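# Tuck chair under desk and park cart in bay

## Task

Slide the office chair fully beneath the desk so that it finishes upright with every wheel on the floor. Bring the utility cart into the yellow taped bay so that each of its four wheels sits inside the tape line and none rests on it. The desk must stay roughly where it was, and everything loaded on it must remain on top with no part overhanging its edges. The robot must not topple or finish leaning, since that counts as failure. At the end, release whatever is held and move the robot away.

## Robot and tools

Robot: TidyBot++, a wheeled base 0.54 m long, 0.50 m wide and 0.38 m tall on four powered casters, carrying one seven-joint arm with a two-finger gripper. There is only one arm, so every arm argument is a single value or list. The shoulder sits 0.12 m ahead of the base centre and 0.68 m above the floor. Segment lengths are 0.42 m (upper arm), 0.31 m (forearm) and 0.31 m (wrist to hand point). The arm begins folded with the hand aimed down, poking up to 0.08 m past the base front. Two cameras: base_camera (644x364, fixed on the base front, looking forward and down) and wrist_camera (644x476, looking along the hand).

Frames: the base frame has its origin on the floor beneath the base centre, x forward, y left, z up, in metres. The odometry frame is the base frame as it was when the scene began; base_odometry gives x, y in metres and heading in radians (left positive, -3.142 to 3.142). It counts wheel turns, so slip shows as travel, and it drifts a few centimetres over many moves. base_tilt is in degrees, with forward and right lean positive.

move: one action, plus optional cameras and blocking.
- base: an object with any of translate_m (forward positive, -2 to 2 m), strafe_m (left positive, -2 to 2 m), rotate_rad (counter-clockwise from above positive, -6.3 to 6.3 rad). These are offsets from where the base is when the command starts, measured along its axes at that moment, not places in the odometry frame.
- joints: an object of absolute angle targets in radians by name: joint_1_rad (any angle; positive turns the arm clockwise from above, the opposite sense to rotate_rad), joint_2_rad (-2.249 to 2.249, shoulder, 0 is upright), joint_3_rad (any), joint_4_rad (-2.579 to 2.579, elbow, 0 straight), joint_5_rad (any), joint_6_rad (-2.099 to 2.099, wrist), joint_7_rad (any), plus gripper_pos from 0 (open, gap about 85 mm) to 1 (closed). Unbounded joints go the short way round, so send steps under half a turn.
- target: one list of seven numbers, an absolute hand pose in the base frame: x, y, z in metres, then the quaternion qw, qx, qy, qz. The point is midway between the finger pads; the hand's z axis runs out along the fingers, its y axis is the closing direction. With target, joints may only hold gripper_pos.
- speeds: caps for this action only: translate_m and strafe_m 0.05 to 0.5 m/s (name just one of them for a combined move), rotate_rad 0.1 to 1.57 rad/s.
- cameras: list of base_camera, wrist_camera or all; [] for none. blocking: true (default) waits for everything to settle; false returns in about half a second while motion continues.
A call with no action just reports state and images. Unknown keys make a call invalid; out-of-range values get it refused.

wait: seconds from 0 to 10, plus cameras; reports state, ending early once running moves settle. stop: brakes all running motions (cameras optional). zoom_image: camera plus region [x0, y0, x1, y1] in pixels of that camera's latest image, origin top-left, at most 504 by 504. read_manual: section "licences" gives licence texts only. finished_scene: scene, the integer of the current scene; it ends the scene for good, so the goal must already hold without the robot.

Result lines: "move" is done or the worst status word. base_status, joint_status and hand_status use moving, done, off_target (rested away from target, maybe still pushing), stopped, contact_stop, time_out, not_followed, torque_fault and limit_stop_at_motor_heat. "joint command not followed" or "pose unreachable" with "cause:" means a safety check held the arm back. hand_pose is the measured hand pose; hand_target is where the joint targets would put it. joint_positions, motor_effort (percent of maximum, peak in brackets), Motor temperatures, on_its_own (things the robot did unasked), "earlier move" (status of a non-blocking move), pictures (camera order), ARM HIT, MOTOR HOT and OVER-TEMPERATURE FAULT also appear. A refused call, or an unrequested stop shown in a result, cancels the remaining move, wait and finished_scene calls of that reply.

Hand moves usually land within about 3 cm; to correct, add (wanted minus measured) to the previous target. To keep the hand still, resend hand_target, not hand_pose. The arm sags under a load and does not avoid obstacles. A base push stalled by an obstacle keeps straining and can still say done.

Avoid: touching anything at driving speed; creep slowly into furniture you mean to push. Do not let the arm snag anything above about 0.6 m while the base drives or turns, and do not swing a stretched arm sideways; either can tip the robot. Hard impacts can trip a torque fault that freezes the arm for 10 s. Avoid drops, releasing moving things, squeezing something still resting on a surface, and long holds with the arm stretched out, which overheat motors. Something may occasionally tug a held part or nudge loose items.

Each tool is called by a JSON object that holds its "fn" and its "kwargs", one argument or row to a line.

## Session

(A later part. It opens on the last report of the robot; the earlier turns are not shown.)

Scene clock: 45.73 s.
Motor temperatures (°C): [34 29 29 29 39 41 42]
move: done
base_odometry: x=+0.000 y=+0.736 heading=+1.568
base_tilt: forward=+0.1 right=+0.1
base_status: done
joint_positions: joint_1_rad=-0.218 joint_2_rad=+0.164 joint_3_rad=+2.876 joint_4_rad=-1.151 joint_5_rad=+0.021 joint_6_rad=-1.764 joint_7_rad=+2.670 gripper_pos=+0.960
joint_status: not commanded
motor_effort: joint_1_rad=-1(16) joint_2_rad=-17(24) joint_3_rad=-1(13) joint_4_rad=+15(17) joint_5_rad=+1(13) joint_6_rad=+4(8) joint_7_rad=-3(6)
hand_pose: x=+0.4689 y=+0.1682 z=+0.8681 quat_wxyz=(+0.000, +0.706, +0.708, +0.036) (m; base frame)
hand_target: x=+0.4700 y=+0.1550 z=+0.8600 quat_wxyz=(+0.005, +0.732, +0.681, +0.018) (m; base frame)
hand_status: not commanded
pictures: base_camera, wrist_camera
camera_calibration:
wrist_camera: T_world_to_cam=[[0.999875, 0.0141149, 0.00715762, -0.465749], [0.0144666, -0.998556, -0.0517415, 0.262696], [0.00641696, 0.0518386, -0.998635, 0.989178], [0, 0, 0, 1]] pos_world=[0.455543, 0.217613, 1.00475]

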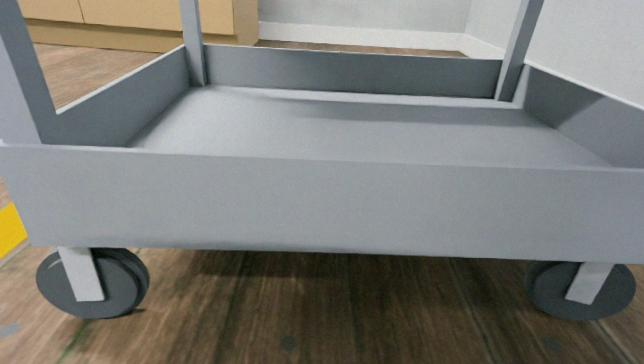

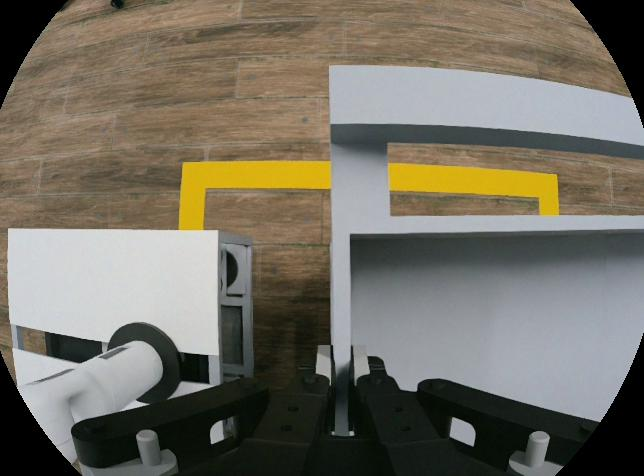

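{"fn": "move", "kwargs": {
  "base": {"translate_m":-0.04,"strafe_m":-0.12},
  "speeds": {"translate_m":0.08}
}}

{"fn": "move", "kwargs": {
  "joints": {"gripper_pos":0}
}}

{"fn": "move", "kwargs": {
  "target": [0.47, 0.16, 0.955, 0.0, 0.718, 0.696, 0.0]
}}

{"fn": "move", "kwargs": {
  "base": {"translate_m":-0.3}
}}

Scene clock: 48.17 s.
Motor temperatures (°C): [34 29 29 29 39 41 42]
move: done
base_odometry: x=+0.120 y=+0.696 heading=+1.568
base_tilt: forward=+0.1 right=+0.0
base_status: done
joint_positions: joint_1_rad=-0.223 joint_2_rad=+0.167 joint_3_rad=+2.870 joint_4_rad=-1.148 joint_5_rad=+0.021 joint_6_rad=-1.757 joint_7_rad=+2.670 gripper_pos=+0.960
joint_status: not commanded
motor_effort: joint_1_rad=+0(7) joint_2_rad=-20(24) joint_3_rad=+0(5) joint_4_rad=+14(14) joint_5_rad=+1(8) joint_6_rad=+2(6) joint_7_rad=-4(4)
hand_pose: x=+0.4704 y=+0.1729 z=+0.8682 quat_wxyz=(+0.000, +0.702, +0.711, +0.040) (m; base frame)
hand_target: x=+0.4700 y=+0.1550 z=+0.8600 quat_wxyz=(+0.005, +0.732, +0.681, +0.018) (m; base frame)
hand_status: not commanded
pictures: base_camera, wrist_camera
camera_calibration:
wrist_camera: T_world_to_cam=[[0.99964, 0.023505, 0.0129346, -0.473846], [0.0242059, -0.99808, -0.0570051, 0.267352], [0.0115699, 0.0572977, -0.99829, 0.985389], [0, 0, 0, 1]] pos_world=[0.455804, 0.221516, 1.00507]

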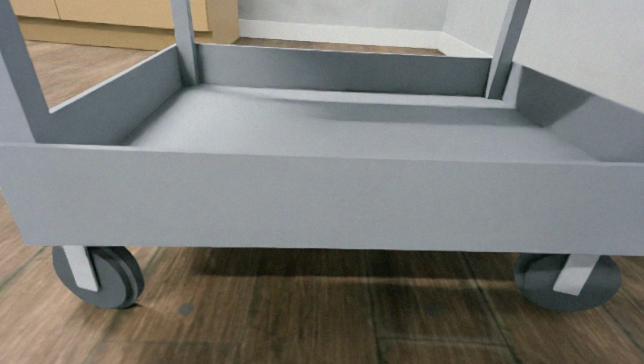

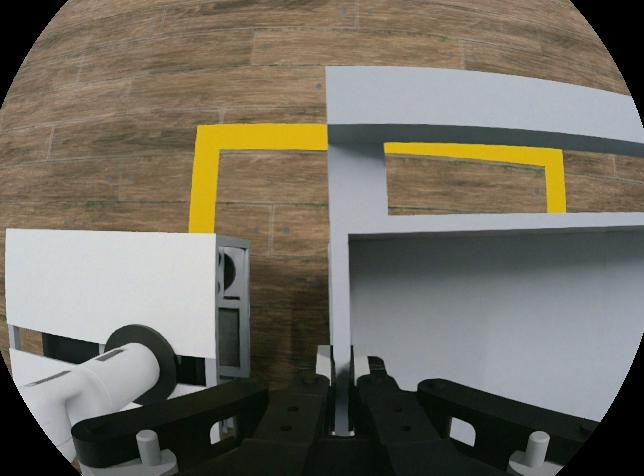

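Scene clock: 49.27 s.
Motor temperatures (°C): [34 29 29 29 39 41 42]
move: done
base_odometry: x=+0.120 y=+0.696 heading=+1.568
base_tilt: forward=+0.1 right=+0.0
base_status: not commanded
joint_positions: joint_1_rad=-0.223 joint_2_rad=+0.167 joint_3_rad=+2.871 joint_4_rad=-1.151 joint_5_rad=+0.021 joint_6_rad=-1.757 joint_7_rad=+2.667 gripper_pos=+0.000
joint_status: all done
motor_effort: joint_1_rad=+0(1) joint_2_rad=-21(22) joint_3_rad=-1(1) joint_4_rad=+15(17) joint_5_rad=+0(1) joint_6_rad=+0(2) joint_7_rad=+0(4)
hand_pose: x=+0.4699 y=+0.1727 z=+0.8673 quat_wxyz=(-0.001, +0.703, +0.710, +0.038) (m; base frame)
hand_target: x=+0.4700 y=+0.1550 z=+0.8600 quat_wxyz=(+0.005, +0.732, +0.681, +0.018) (m; base frame)
hand_status: not commanded
pictures: base_camera, wrist_camera
camera_calibration:
wrist_camera: T_world_to_cam=[[0.999734, 0.0206404, 0.0102826, -0.470499], [0.021184, -0.998211, -0.0559097, 0.267532], [0.00911025, 0.0561126, -0.998383, 0.985942], [0, 0, 0, 1]] pos_world=[0.455724, 0.221441, 1.00414]

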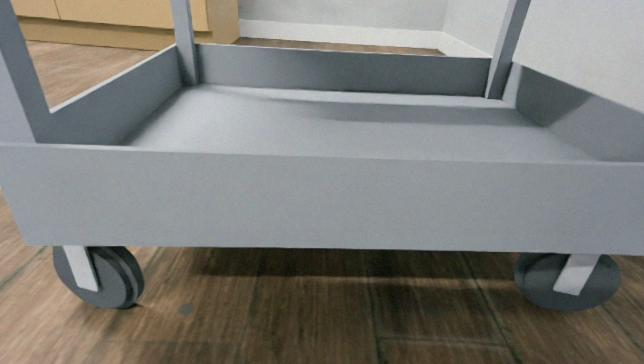

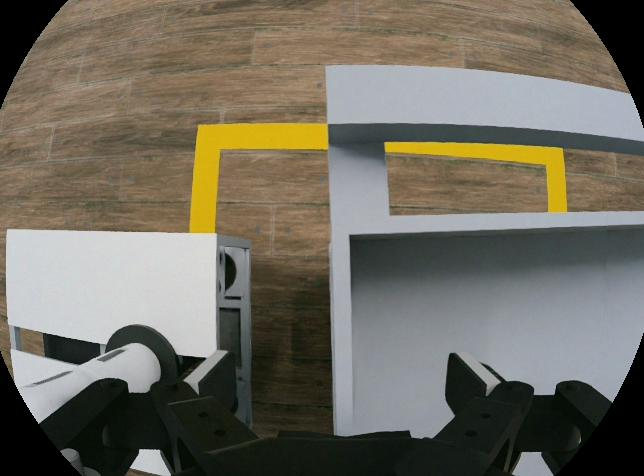

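Scene clock: 51.03 s.
Motor temperatures (°C): [34 29 29 29 39 41 42]
move: off_target
base_odometry: x=+0.120 y=+0.696 heading=+1.568
base_tilt: forward=+0.0 right=+0.0
base_status: not commanded
joint_positions: joint_1_rad=-0.280 joint_2_rad=+0.307 joint_3_rad=+2.881 joint_4_rad=-0.629 joint_5_rad=+0.058 joint_6_rad=-2.026 joint_7_rad=+2.667 gripper_pos=+0.000
joint_status: not commanded
motor_effort: joint_1_rad=+0(1) joint_2_rad=-24(24) joint_3_rad=-2(2) joint_4_rad=+13(16) joint_5_rad=+0(1) joint_6_rad=+1(2) joint_7_rad=+0(0)
hand_pose: x=+0.5085 y=+0.1854 z=+0.9664 quat_wxyz=(+0.013, +0.698, +0.710, +0.094) (m; base frame)
hand_target: x=+0.4989 y=+0.1752 z=+0.9567 quat_wxyz=(+0.015, +0.717, +0.695, +0.050) (m; base frame)
hand_status: off_target (0.048 m and 11.2 deg from the pose sent, 0.089 m and 5.0 deg at the start; a joint's target at an end of its range on 45 of 45 steps)
pictures: base_camera, wrist_camera
camera_calibration:
wrist_camera: T_world_to_cam=[[0.993735, 0.0236201, 0.109237, -0.603583], [0.0360217, -0.992943, -0.112989, 0.331582], [0.105797, 0.116216, -0.987573, 1.01307], [0, 0, 0, 1]] pos_world=[0.480678, 0.225764, 1.10388]

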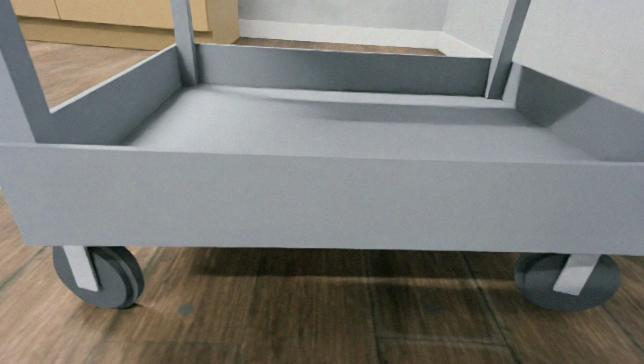

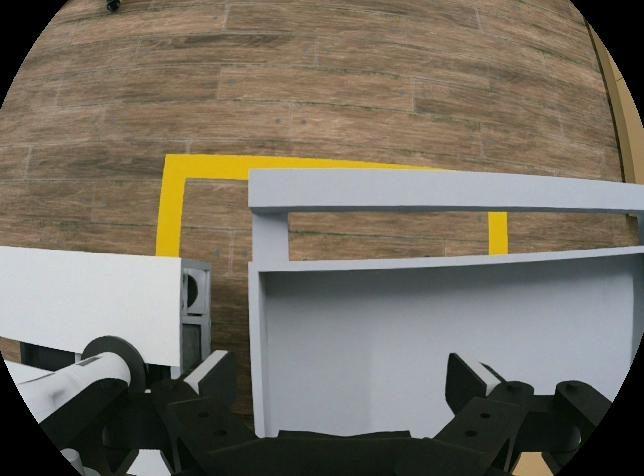

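Scene clock: 52.87 s.
Motor temperatures (°C): [34 29 29 29 39 41 42]
move: done
base_odometry: x=+0.119 y=+0.396 heading=+1.568
base_tilt: forward=+0.1 right=+0.1
base_status: done
joint_positions: joint_1_rad=-0.285 joint_2_rad=+0.318 joint_3_rad=+2.883 joint_4_rad=-0.627 joint_5_rad=+0.061 joint_6_rad=-2.034 joint_7_rad=+2.667 gripper_pos=+0.000
joint_status: not commanded
motor_effort: joint_1_rad=+0(2) joint_2_rad=-24(27) joint_3_rad=-1(2) joint_4_rad=+13(14) joint_5_rad=+0(1) joint_6_rad=+1(2) joint_7_rad=+0(0)
hand_pose: x=+0.5096 y=+0.1859 z=+0.9617 quat_wxyz=(+0.010, +0.698, +0.711, +0.086) (m; base frame)
hand_target: x=+0.4989 y=+0.1752 z=+0.9567 quat_wxyz=(+0.015, +0.717, +0.695, +0.050) (m; base frame)
hand_status: not commanded
pictures: base_camera, wrist_camera
camera_calibration:
wrist_camera: T_world_to_cam=[[0.995201, 0.0257339, 0.0944086, -0.591027], [0.0356646, -0.993826, -0.105058, 0.32425], [0.0911222, 0.107921, -0.989975, 1.01951], [0, 0, 0, 1]] pos_world=[0.483727, 0.227431, 1.09915]

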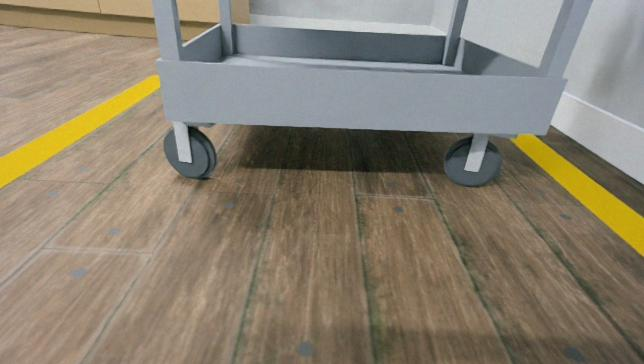

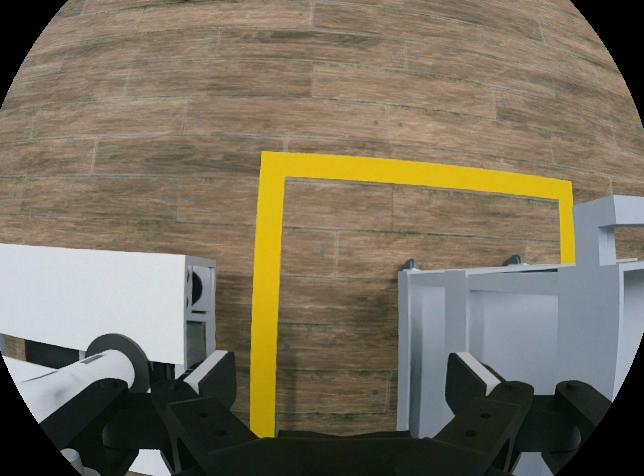

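{"fn": "move", "kwargs": {
  "base": {"strafe_m":0.85},
  "joints": {"joint_1_rad":0.026,"joint_2_rad":-0.316,"joint_3_rad":3.119,"joint_4_rad":-2.54,"joint_5_rad":0.036,"joint_6_rad":0.2,"joint_7_rad":1.566}
}}

{"fn": "move", "kwargs": {
  "base": {"translate_m":0.95}
}}

{"fn": "move", "kwargs": {
  "base": {"strafe_m":0.65,"rotate_rad":2.95}
}}

Scene clock: 56.77 s.
Motor temperatures (°C): [34 29 29 29 39 41 42]
move: done
base_odometry: x=-0.731 y=+0.398 heading=+1.568
base_tilt: forward=+0.1 right=+0.1
base_status: done
joint_positions: joint_1_rad=-0.003 joint_2_rad=-0.300 joint_3_rad=+3.106 joint_4_rad=-2.517 joint_5_rad=+0.062 joint_6_rad=+0.132 joint_7_rad=+1.653 gripper_pos=+0.000
joint_status: all done
motor_effort: joint_1_rad=+0(4) joint_2_rad=-6(24) joint_3_rad=+0(3) joint_4_rad=+17(19) joint_5_rad=+1(3) joint_6_rad=+7(8) joint_7_rad=+0(1)
hand_pose: x=+0.5158 y=+0.0194 z=+0.7411 quat_wxyz=(+0.028, +0.860, +0.083, +0.503) (m; base frame)
hand_target: x=+0.5175 y=+0.0023 z=+0.7542 quat_wxyz=(+0.009, +0.848, +0.015, +0.530) (m; base frame)
hand_status: not commanded
pictures: base_camera, wrist_camera
camera_calibration:
wrist_camera: T_world_to_cam=[[0.157037, -0.98044, 0.118646, -0.138229], [-0.477484, -0.180537, -0.859893, 0.94372], [0.864493, 0.0783837, -0.496495, 0.0545015], [0, 0, 0, 1]] pos_world=[0.425202, 0.0305792, 0.854958]

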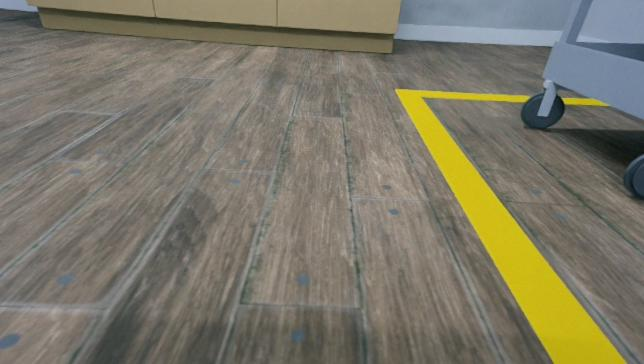

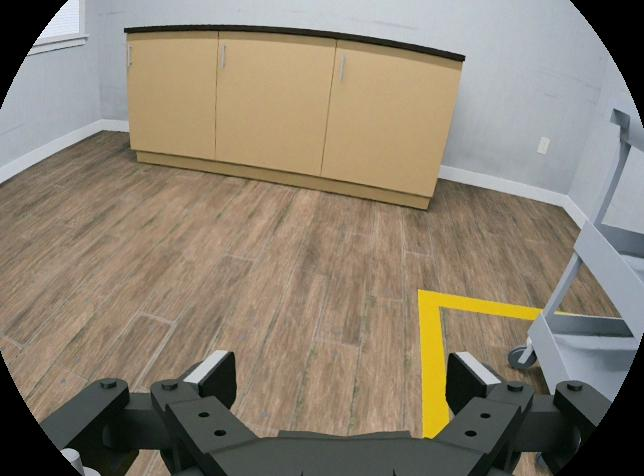

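Scene clock: 60.00 s.
Motor temperatures (°C): [34 29 29 29 39 41 42]
move: done
base_odometry: x=-0.728 y=+1.348 heading=+1.568
base_tilt: forward=+0.1 right=+0.1
base_status: done
joint_positions: joint_1_rad=-0.003 joint_2_rad=-0.307 joint_3_rad=+3.106 joint_4_rad=-2.520 joint_5_rad=+0.062 joint_6_rad=+0.138 joint_7_rad=+1.652 gripper_pos=+0.000
joint_status: not commanded
motor_effort: joint_1_rad=+0(1) joint_2_rad=-6(8) joint_3_rad=+0(1) joint_4_rad=+17(18) joint_5_rad=+1(1) joint_6_rad=+7(8) joint_7_rad=+0(0)
hand_pose: x=+0.5153 y=+0.0193 z=+0.7441 quat_wxyz=(+0.028, +0.857, +0.082, +0.508) (m; base frame)
hand_target: x=+0.5175 y=+0.0023 z=+0.7542 quat_wxyz=(+0.009, +0.848, +0.015, +0.530) (m; base frame)
hand_status: not commanded
pictures: base_camera, wrist_camera
camera_calibration:
wrist_camera: T_world_to_cam=[[0.155168, -0.980716, 0.118823, -0.137725], [-0.468765, -0.178971, -0.865002, 0.945289], [0.869587, 0.0785204, -0.487496, 0.0471352], [0, 0, 0, 1]] pos_world=[0.423501, 0.0304094, 0.85702]

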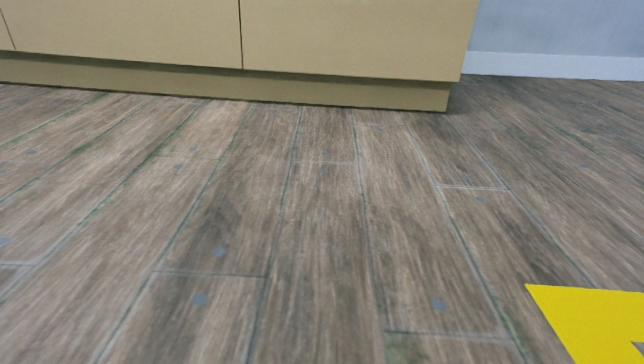

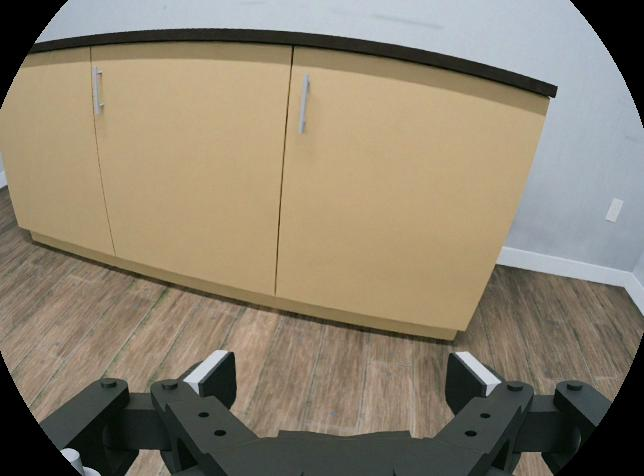

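Scene clock: 63.60 s.
Motor temperatures (°C): [34 29 29 29 39 41 42]
move: done
base_odometry: x=-1.378 y=+1.350 heading=-1.765
base_tilt: forward=+0.1 right=+0.1
base_status: done
joint_positions: joint_1_rad=+0.004 joint_2_rad=-0.307 joint_3_rad=+3.115 joint_4_rad=-2.520 joint_5_rad=+0.062 joint_6_rad=+0.139 joint_7_rad=+1.651 gripper_pos=+0.000
joint_status: not commanded
motor_effort: joint_1_rad=+0(2) joint_2_rad=-6(8) joint_3_rad=+0(2) joint_4_rad=+16(17) joint_5_rad=+1(1) joint_6_rad=+7(8) joint_7_rad=+0(0)
hand_pose: x=+0.5158 y=+0.0131 z=+0.7444 quat_wxyz=(+0.030, +0.858, +0.075, +0.508) (m; base frame)
hand_target: x=+0.5175 y=+0.0023 z=+0.7542 quat_wxyz=(+0.009, +0.848, +0.015, +0.530) (m; base frame)
hand_status: not commanded
pictures: base_camera, wrist_camera
camera_calibration:
wrist_camera: T_world_to_cam=[[0.139905, -0.983329, 0.116151, -0.134069], [-0.470723, -0.169253, -0.865895, 0.946204], [0.871118, 0.0664681, -0.486555, 0.0460299], [0, 0, 0, 1]] pos_world=[0.424059, 0.0252545, 0.857282]

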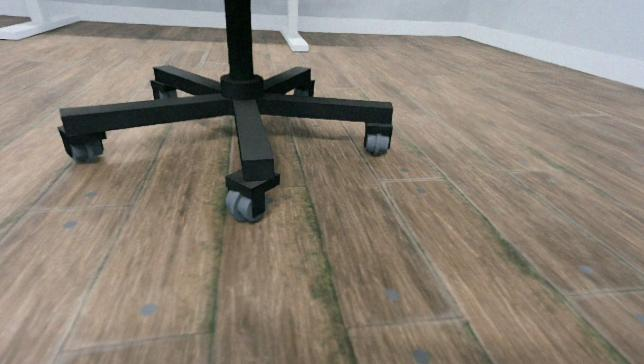

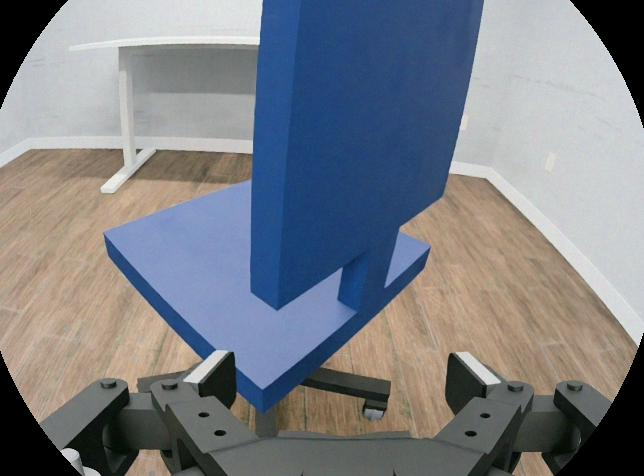

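{"fn": "move", "kwargs": {
  "base": {"strafe_m":-0.11,"rotate_rad":0.194}
}}

{"fn": "move", "kwargs": {
  "base": {"translate_m":0.42},
  "speeds": {"translate_m":0.1}
}}

Scene clock: 65.37 s.
Motor temperatures (°C): [34 29 29 29 39 41 42]
move: done
base_odometry: x=-1.486 y=+1.371 heading=-1.571
base_tilt: forward=+0.0 right=+0.1
base_status: done
joint_positions: joint_1_rad=+0.004 joint_2_rad=-0.307 joint_3_rad=+3.115 joint_4_rad=-2.520 joint_5_rad=+0.062 joint_6_rad=+0.139 joint_7_rad=+1.651 gripper_pos=+0.000
joint_status: not commanded
motor_effort: joint_1_rad=+0(1) joint_2_rad=-6(6) joint_3_rad=+0(2) joint_4_rad=+17(17) joint_5_rad=+0(1) joint_6_rad=+7(8) joint_7_rad=+0(0)
hand_pose: x=+0.5158 y=+0.0129 z=+0.7444 quat_wxyz=(+0.031, +0.858, +0.074, +0.508) (m; base frame)
hand_target: x=+0.5175 y=+0.0023 z=+0.7542 quat_wxyz=(+0.009, +0.848, +0.015, +0.530) (m; base frame)
hand_status: not commanded
pictures: base_camera, wrist_camera
camera_calibration:
wrist_camera: T_world_to_cam=[[0.139594, -0.983384, 0.116055, -0.133951], [-0.470777, -0.169019, -0.865911, 0.946225], [0.871138, 0.0662401, -0.486549, 0.046022], [0, 0, 0, 1]] pos_world=[0.424069, 0.0251558, 0.857284]

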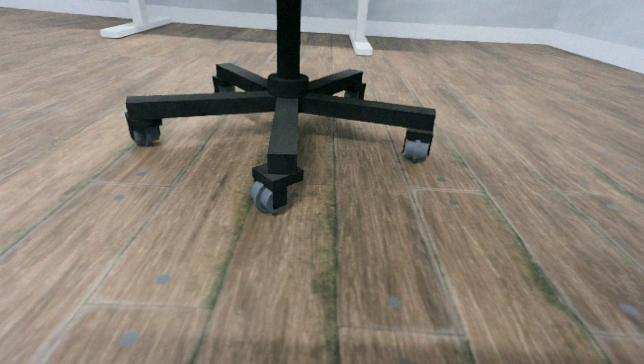

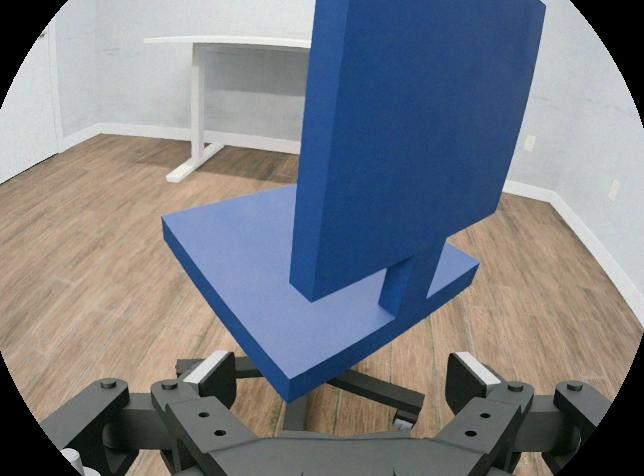

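Scene clock: 70.10 s.
Motor temperatures (°C): [34 29 29 29 39 41 42]
move: done
base_odometry: x=-1.486 y=+0.951 heading=-1.571
base_tilt: forward=+0.1 right=+0.1
base_status: done
joint_positions: joint_1_rad=+0.010 joint_2_rad=-0.319 joint_3_rad=+3.117 joint_4_rad=-2.542 joint_5_rad=+0.062 joint_6_rad=+0.148 joint_7_rad=+1.650 gripper_pos=+0.000
joint_status: not commanded
motor_effort: joint_1_rad=-1(6) joint_2_rad=-5(7) joint_3_rad=-1(6) joint_4_rad=+18(26) joint_5_rad=+1(2) joint_6_rad=+8(12) joint_7_rad=+0(1)
hand_pose: x=+0.5089 y=+0.0099 z=+0.7397 quat_wxyz=(+0.032, +0.859, +0.070, +0.507) (m; base frame)
hand_target: x=+0.5175 y=+0.0023 z=+0.7542 quat_wxyz=(+0.009, +0.848, +0.015, +0.530) (m; base frame)
hand_status: not commanded
pictures: base_camera, wrist_camera
camera_calibration:
wrist_camera: T_world_to_cam=[[0.131553, -0.984806, 0.113364, -0.129363], [-0.473868, -0.162919, -0.865394, 0.93956], [0.870714, 0.060126, -0.4881, 0.0513234], [0, 0, 0, 1]] pos_world=[0.417557, 0.0225885, 0.852806]

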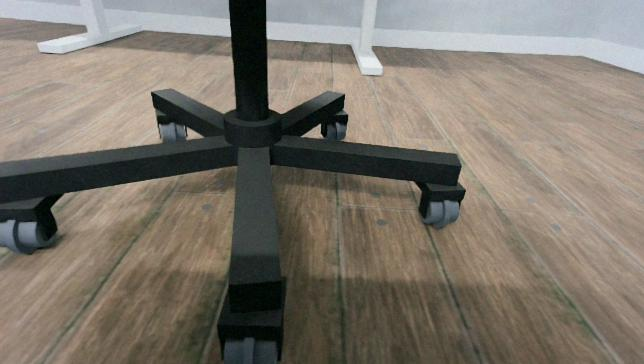

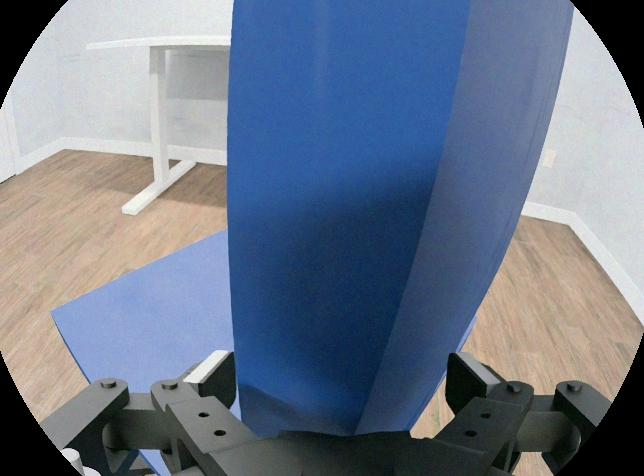

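{"fn": "move", "kwargs": {
  "joints": {"gripper_pos":0.8}
}}

Scene clock: 71.47 s.
Motor temperatures (°C): [34 29 29 29 39 41 42]
move: done
base_odometry: x=-1.486 y=+0.951 heading=-1.571
base_tilt: forward=+0.1 right=+0.0
base_status: not commanded
joint_positions: joint_1_rad=+0.029 joint_2_rad=-0.323 joint_3_rad=+3.115 joint_4_rad=-2.534 joint_5_rad=+0.034 joint_6_rad=+0.161 joint_7_rad=+1.616 gripper_pos=+0.800
joint_status: all done
motor_effort: joint_1_rad=+0(14) joint_2_rad=-5(6) joint_3_rad=+0(12) joint_4_rad=+17(28) joint_5_rad=+0(9) joint_6_rad=+7(15) joint_7_rad=+0(8)
hand_pose: x=+0.5136 y=+0.0021 z=+0.7493 quat_wxyz=(+0.023, +0.854, +0.035, +0.519) (m; base frame)
hand_target: x=+0.5175 y=+0.0023 z=+0.7542 quat_wxyz=(+0.009, +0.848, +0.015, +0.530) (m; base frame)
hand_status: not commanded
pictures: base_camera, wrist_camera
camera_calibration:
wrist_camera: T_world_to_cam=[[0.0803641, -0.994679, 0.0644682, -0.0757729], [-0.457869, -0.0942882, -0.884005, 0.954404], [0.88538, 0.0415243, -0.46301, 0.026125], [0, 0, 0, 1]] pos_world=[0.419951, 0.0135345, 0.86068]

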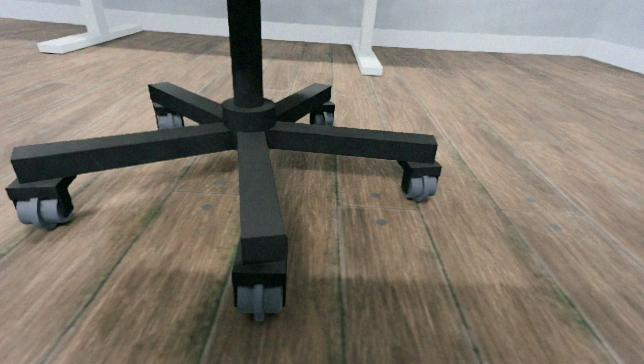

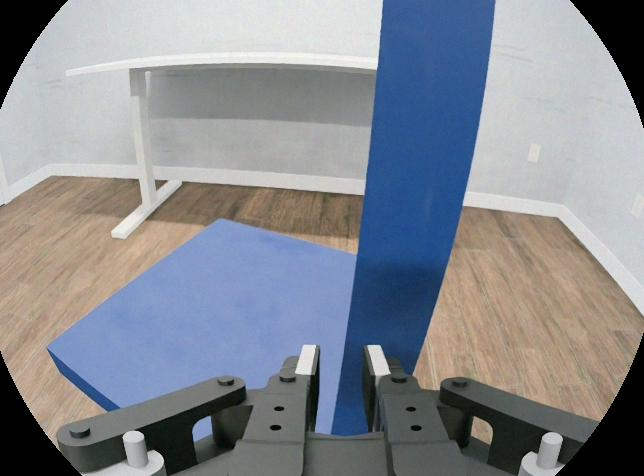

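{"fn": "move", "kwargs": {
  "base": {"translate_m":-0.15},
  "speeds": {"translate_m":0.2},
  "joints": {"gripper_pos":1}
}}

{"fn": "move", "kwargs": {
  "base": {"strafe_m":-0.25}
}}

Scene clock: 73.23 s.
Motor temperatures (°C): [34 29 29 29 39 41 42]
move: done
base_odometry: x=-1.486 y=+1.101 heading=-1.571
base_tilt: forward=+0.1 right=+0.1
base_status: done
joint_positions: joint_1_rad=+0.029 joint_2_rad=-0.321 joint_3_rad=+3.115 joint_4_rad=-2.534 joint_5_rad=+0.034 joint_6_rad=+0.161 joint_7_rad=+1.616 gripper_pos=+0.999
joint_status: all done
motor_effort: joint_1_rad=+0(1) joint_2_rad=-6(7) joint_3_rad=+0(1) joint_4_rad=+17(18) joint_5_rad=+0(1) joint_6_rad=+7(8) joint_7_rad=+0(0)
hand_pose: x=+0.5137 y=+0.0021 z=+0.7488 quat_wxyz=(+0.023, +0.854, +0.035, +0.518) (m; base frame)
hand_target: x=+0.5175 y=+0.0023 z=+0.7542 quat_wxyz=(+0.009, +0.848, +0.015, +0.530) (m; base frame)
hand_status: not commanded
pictures: base_camera, wrist_camera
camera_calibration:
wrist_camera: T_world_to_cam=[[0.0804492, -0.994681, 0.0643242, -0.0756849], [-0.459037, -0.0942547, -0.883403, 0.954132], [0.884767, 0.0415419, -0.464178, 0.0269945], [0, 0, 0, 1]] pos_world=[0.420187, 0.0135277, 0.860282]

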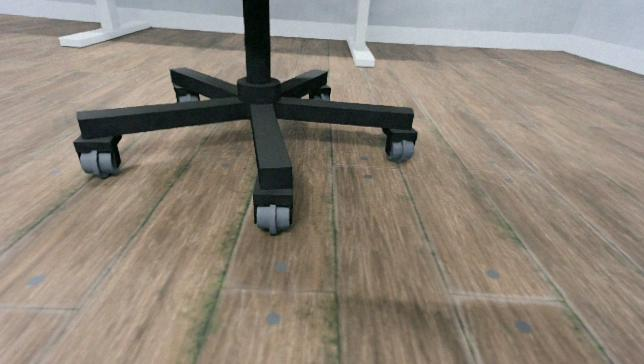

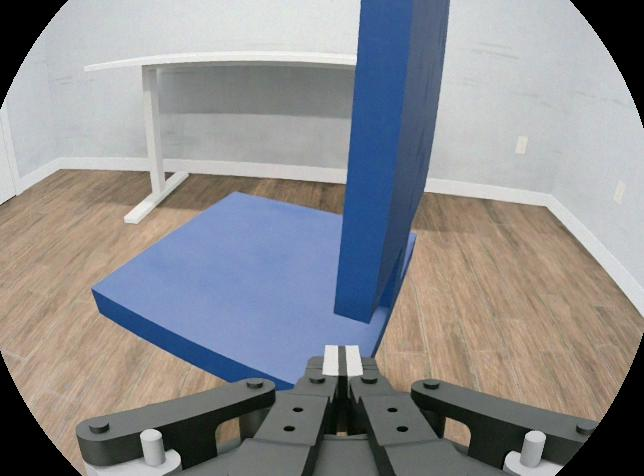

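Scene clock: 75.00 s.
Motor temperatures (°C): [34 29 29 29 39 41 42]
move: done
base_odometry: x=-1.736 y=+1.101 heading=-1.571
base_tilt: forward=+0.0 right=+0.1
base_status: done
joint_positions: joint_1_rad=+0.029 joint_2_rad=-0.321 joint_3_rad=+3.117 joint_4_rad=-2.534 joint_5_rad=+0.034 joint_6_rad=+0.161 joint_7_rad=+1.616 gripper_pos=+0.999
joint_status: not commanded
motor_effort: joint_1_rad=+0(1) joint_2_rad=-6(6) joint_3_rad=+0(1) joint_4_rad=+17(17) joint_5_rad=+0(1) joint_6_rad=+7(8) joint_7_rad=+0(0)
hand_pose: x=+0.5137 y=+0.0016 z=+0.7488 quat_wxyz=(+0.023, +0.854, +0.035, +0.518) (m; base frame)
hand_target: x=+0.5175 y=+0.0023 z=+0.7542 quat_wxyz=(+0.009, +0.848, +0.015, +0.530) (m; base frame)
hand_status: not commanded
pictures: base_camera, wrist_camera
camera_calibration:
wrist_camera: T_world_to_cam=[[0.0793113, -0.994797, 0.0639466, -0.0752938], [-0.459135, -0.0933938, -0.883444, 0.954182], [0.884819, 0.0407069, -0.464153, 0.0269613], [0, 0, 0, 1]] pos_world=[0.420214, 0.0131151, 0.860295]

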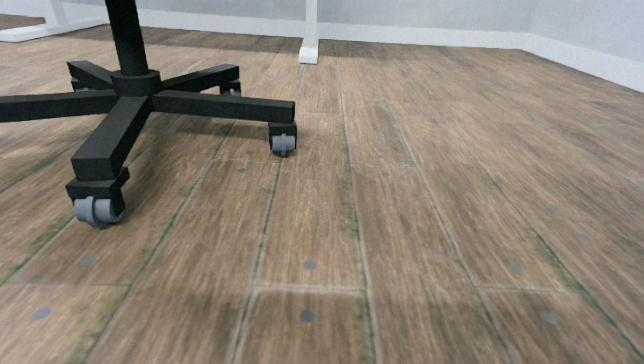

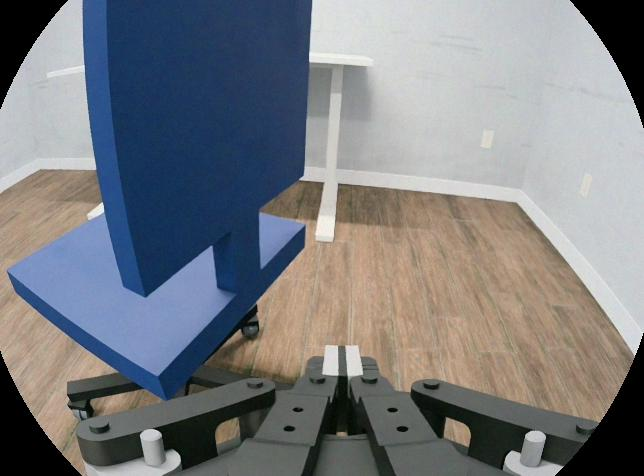

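{"fn": "move", "kwargs": {
  "base": {"translate_m":0.26}
}}

{"fn": "move", "kwargs": {
  "base": {"strafe_m":0.1,"translate_m":0.05,"rotate_rad":0.6},
  "speeds": {"translate_m":0.05,"rotate_rad":0.25}
}}

Scene clock: 77.10 s.
Motor temperatures (°C): [34 29 29 29 39 41 42]
move: done
base_odometry: x=-1.737 y=+0.841 heading=-1.571
base_tilt: forward=+0.1 right=+0.1
base_status: done
joint_positions: joint_1_rad=+0.029 joint_2_rad=-0.318 joint_3_rad=+3.117 joint_4_rad=-2.534 joint_5_rad=+0.034 joint_6_rad=+0.161 joint_7_rad=+1.616 gripper_pos=+0.999
joint_status: not commanded
motor_effort: joint_1_rad=+0(1) joint_2_rad=-6(8) joint_3_rad=+0(0) joint_4_rad=+17(18) joint_5_rad=+0(1) joint_6_rad=+7(8) joint_7_rad=+0(0)
hand_pose: x=+0.5139 y=+0.0016 z=+0.7474 quat_wxyz=(+0.023, +0.855, +0.035, +0.517) (m; base frame)
hand_target: x=+0.5175 y=+0.0023 z=+0.7542 quat_wxyz=(+0.009, +0.848, +0.015, +0.530) (m; base frame)
hand_status: not commanded
pictures: base_camera, wrist_camera
camera_calibration:
wrist_camera: T_world_to_cam=[[0.0795363, -0.994803, 0.0635655, -0.0750619], [-0.462246, -0.0933041, -0.881829, 0.95346], [0.883177, 0.0407545, -0.467265, 0.0292699], [0, 0, 0, 1]] pos_world=[0.420853, 0.0130971, 0.859237]

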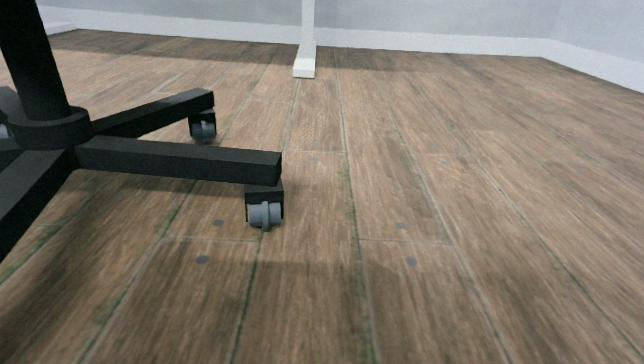

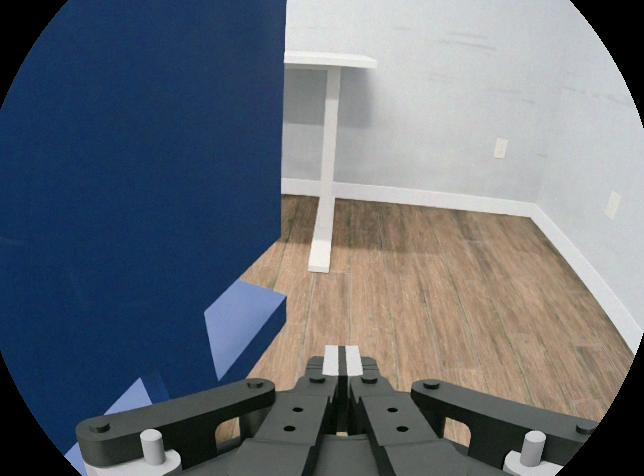

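Scene clock: 79.93 s.
Motor temperatures (°C): [34 29 29 29 39 41 42]
move: done
base_odometry: x=-1.637 y=+0.791 heading=-0.972
base_tilt: forward=+0.1 right=+0.0
base_status: done
joint_positions: joint_1_rad=+0.034 joint_2_rad=-0.318 joint_3_rad=+3.129 joint_4_rad=-2.540 joint_5_rad=+0.034 joint_6_rad=+0.161 joint_7_rad=+1.616 gripper_pos=+0.999
joint_status: not commanded
motor_effort: joint_1_rad=+0(9) joint_2_rad=-5(7) joint_3_rad=+0(8) joint_4_rad=+16(23) joint_5_rad=+0(2) joint_6_rad=+7(12) joint_7_rad=+0(1)
hand_pose: x=+0.5121 y=-0.0053 z=+0.7445 quat_wxyz=(+0.025, +0.857, +0.027, +0.514) (m; base frame)
hand_target: x=+0.5175 y=+0.0023 z=+0.7542 quat_wxyz=(+0.009, +0.848, +0.015, +0.530) (m; base frame)
hand_status: not commanded
pictures: base_camera, wrist_camera
camera_calibration:
wrist_camera: T_world_to_cam=[[0.063023, -0.996249, 0.0592889, -0.0699609], [-0.46875, -0.0819952, -0.879517, 0.951023], [0.88108, 0.0276381, -0.47216, 0.0344312], [0, 0, 0, 1]] pos_world=[0.419865, 0.00732913, 0.856846]

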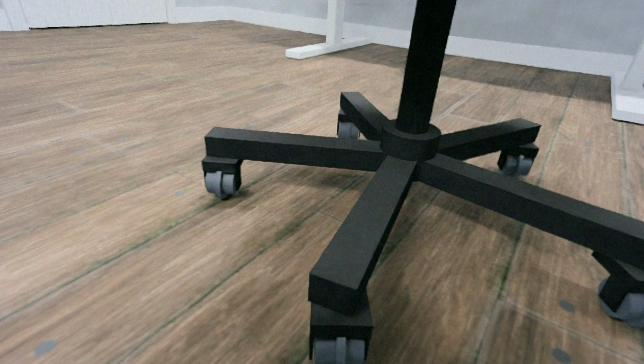

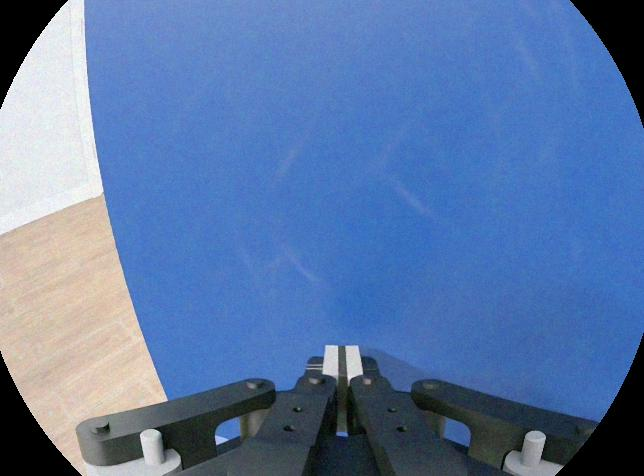

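{"fn": "move", "kwargs": {
  "base": {"translate_m":0.22},
  "speeds": {"translate_m":0.08}
}}

Scene clock: 83.40 s.
Motor temperatures (°C): [34 29 29 29 39 41 42]
move: done
base_odometry: x=-1.512 y=+0.609 heading=-0.971
base_tilt: forward=+0.0 right=+0.1
base_status: done
joint_positions: joint_1_rad=+0.034 joint_2_rad=-0.319 joint_3_rad=+3.118 joint_4_rad=-2.538 joint_5_rad=+0.034 joint_6_rad=+0.162 joint_7_rad=+1.616 gripper_pos=+0.999
joint_status: not commanded
motor_effort: joint_1_rad=+0(3) joint_2_rad=-5(7) joint_3_rad=+1(3) joint_4_rad=+18(23) joint_5_rad=+0(1) joint_6_rad=+8(11) joint_7_rad=+0(0)
hand_pose: x=+0.5125 y=-0.0011 z=+0.7455 quat_wxyz=(+0.024, +0.856, +0.032, +0.515) (m; base frame)
hand_target: x=+0.5175 y=+0.0023 z=+0.7542 quat_wxyz=(+0.009, +0.848, +0.015, +0.530) (m; base frame)
hand_status: not commanded
pictures: base_camera, wrist_camera
camera_calibration:
wrist_camera: T_world_to_cam=[[0.0730247, -0.995352, 0.0627781, -0.0735732], [-0.465845, -0.0896991, -0.880308, 0.951525], [0.881848, 0.0350394, -0.47023, 0.0326532], [0, 0, 0, 1]] pos_world=[0.419841, 0.0109756, 0.857609]

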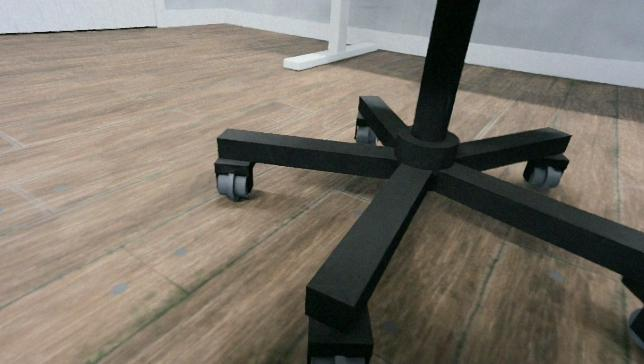

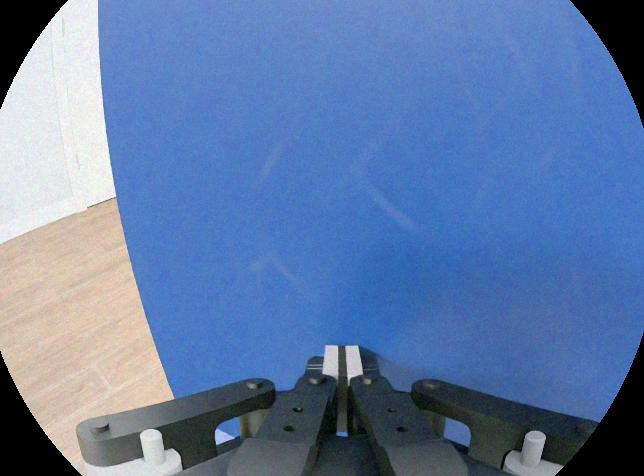

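{"fn": "move", "kwargs": {
  "base": {"translate_m":0.209,"strafe_m":0.305,"rotate_rad":-0.6},
  "speeds": {"translate_m":0.12,"rotate_rad":0.19}
}}

{"fn": "move", "kwargs": {
  "base": {"translate_m":0.15},
  "speeds": {"translate_m":0.08}
}}

Scene clock: 87.23 s.
Motor temperatures (°C): [34 29 29 30 39 41 42]
move: done
base_odometry: x=-1.143 y=+0.609 heading=-1.571
base_tilt: forward=+0.0 right=+0.0
base_status: done
joint_positions: joint_1_rad=+0.031 joint_2_rad=-0.321 joint_3_rad=+3.114 joint_4_rad=-2.548 joint_5_rad=+0.034 joint_6_rad=+0.162 joint_7_rad=+1.616 gripper_pos=+0.999
joint_status: not commanded
motor_effort: joint_1_rad=-1(4) joint_2_rad=-5(6) joint_3_rad=+0(5) joint_4_rad=+18(22) joint_5_rad=+1(1) joint_6_rad=+9(11) joint_7_rad=+0(0)
hand_pose: x=+0.5090 y=+0.0018 z=+0.7412 quat_wxyz=(+0.023, +0.858, +0.035, +0.512) (m; base frame)
hand_target: x=+0.5175 y=+0.0023 z=+0.7542 quat_wxyz=(+0.009, +0.848, +0.015, +0.530) (m; base frame)
hand_status: not commanded
pictures: base_camera, wrist_camera
camera_calibration:
wrist_camera: T_world_to_cam=[[0.0804123, -0.994729, 0.0636247, -0.07462], [-0.471779, -0.0942113, -0.876669, 0.946743], [0.878042, 0.0404781, -0.476868, 0.0404928], [0, 0, 0, 1]] pos_world=[0.4171, 0.0133281, 0.854037]

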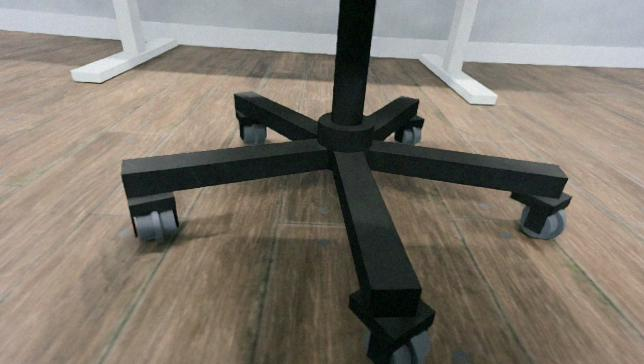

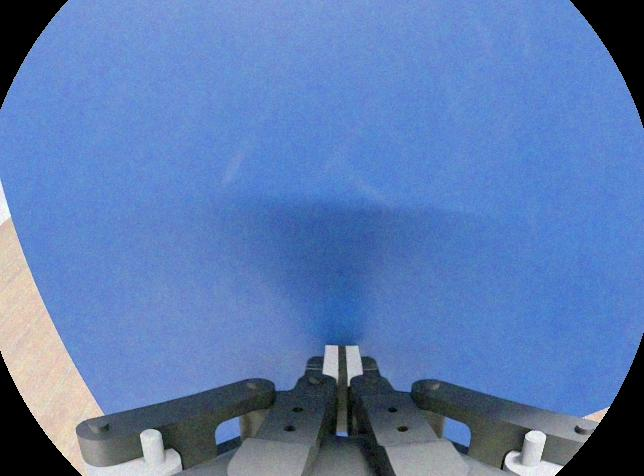

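Scene clock: 89.63 s.
Motor temperatures (°C): [34 29 29 30 39 41 42]
move: done
base_odometry: x=-1.142 y=+0.458 heading=-1.571
base_tilt: forward=+0.0 right=+0.1
base_status: done
joint_positions: joint_1_rad=+0.031 joint_2_rad=-0.322 joint_3_rad=+3.114 joint_4_rad=-2.547 joint_5_rad=+0.034 joint_6_rad=+0.162 joint_7_rad=+1.616 gripper_pos=+0.999
joint_status: not commanded
motor_effort: joint_1_rad=-1(1) joint_2_rad=-5(7) joint_3_rad=+0(1) joint_4_rad=+17(24) joint_5_rad=+0(1) joint_6_rad=+8(12) joint_7_rad=+0(0)
hand_pose: x=+0.5093 y=+0.0018 z=+0.7422 quat_wxyz=(+0.023, +0.857, +0.035, +0.513) (m; base frame)
hand_target: x=+0.5175 y=+0.0023 z=+0.7542 quat_wxyz=(+0.009, +0.848, +0.015, +0.530) (m; base frame)
hand_status: not commanded
pictures: base_camera, wrist_camera
camera_calibration:
wrist_camera: T_world_to_cam=[[0.0802562, -0.994729, 0.063828, -0.0747879], [-0.469846, -0.0942268, -0.877705, 0.947568], [0.879093, 0.040452, -0.474931, 0.0387032], [0, 0, 0, 1]] pos_world=[0.417189, 0.0133271, 0.85484]

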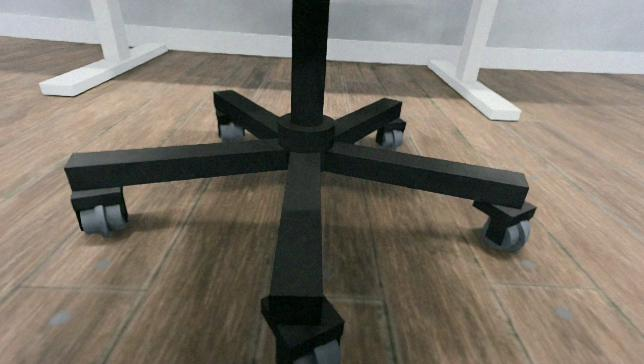

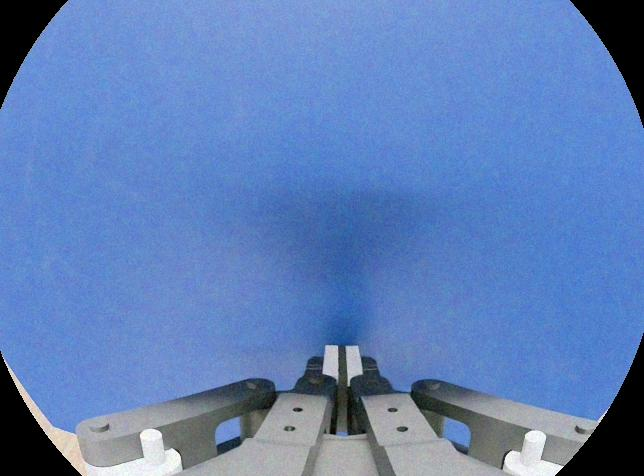

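{"fn": "move", "kwargs": {
  "base": {"translate_m":0.55},
  "speeds": {"translate_m":0.1}
}}

Scene clock: 95.93 s.
Motor temperatures (°C): [34 29 29 30 39 41 42]
move: done
base_odometry: x=-1.142 y=-0.092 heading=-1.571
base_tilt: forward=+0.1 right=+0.0
base_status: done
joint_positions: joint_1_rad=+0.033 joint_2_rad=-0.323 joint_3_rad=+3.127 joint_4_rad=-2.556 joint_5_rad=+0.034 joint_6_rad=+0.162 joint_7_rad=+1.616 gripper_pos=+0.999
joint_status: not commanded
motor_effort: joint_1_rad=-2(6) joint_2_rad=-5(7) joint_3_rad=-1(5) joint_4_rad=+20(27) joint_5_rad=+1(2) joint_6_rad=+10(14) joint_7_rad=+0(1)
hand_pose: x=+0.5063 y=-0.0042 z=+0.7382 quat_wxyz=(+0.025, +0.860, +0.028, +0.510) (m; base frame)
hand_target: x=+0.5175 y=+0.0023 z=+0.7542 quat_wxyz=(+0.009, +0.848, +0.015, +0.530) (m; base frame)
hand_status: not commanded
pictures: base_camera, wrist_camera
camera_calibration:
wrist_camera: T_world_to_cam=[[0.0660295, -0.996069, 0.0590411, -0.0694835], [-0.477578, -0.0835005, -0.874613, 0.94378], [0.876105, 0.0295535, -0.481214, 0.0457759], [0, 0, 0, 1]] pos_world=[0.415212, 0.00824279, 0.851572]

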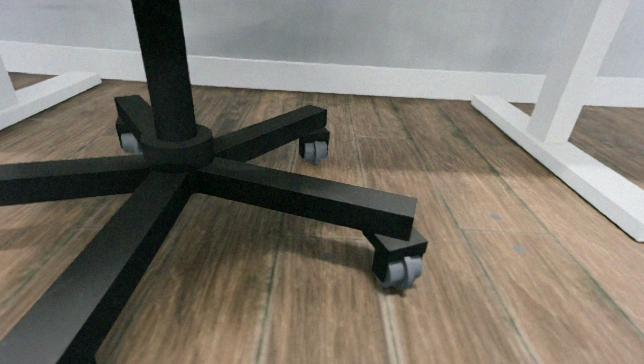

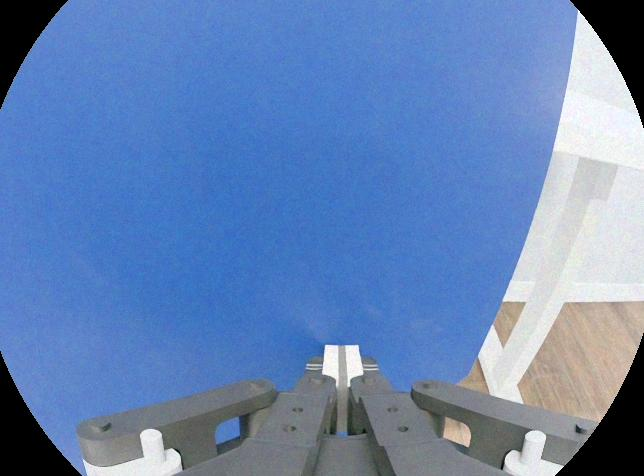

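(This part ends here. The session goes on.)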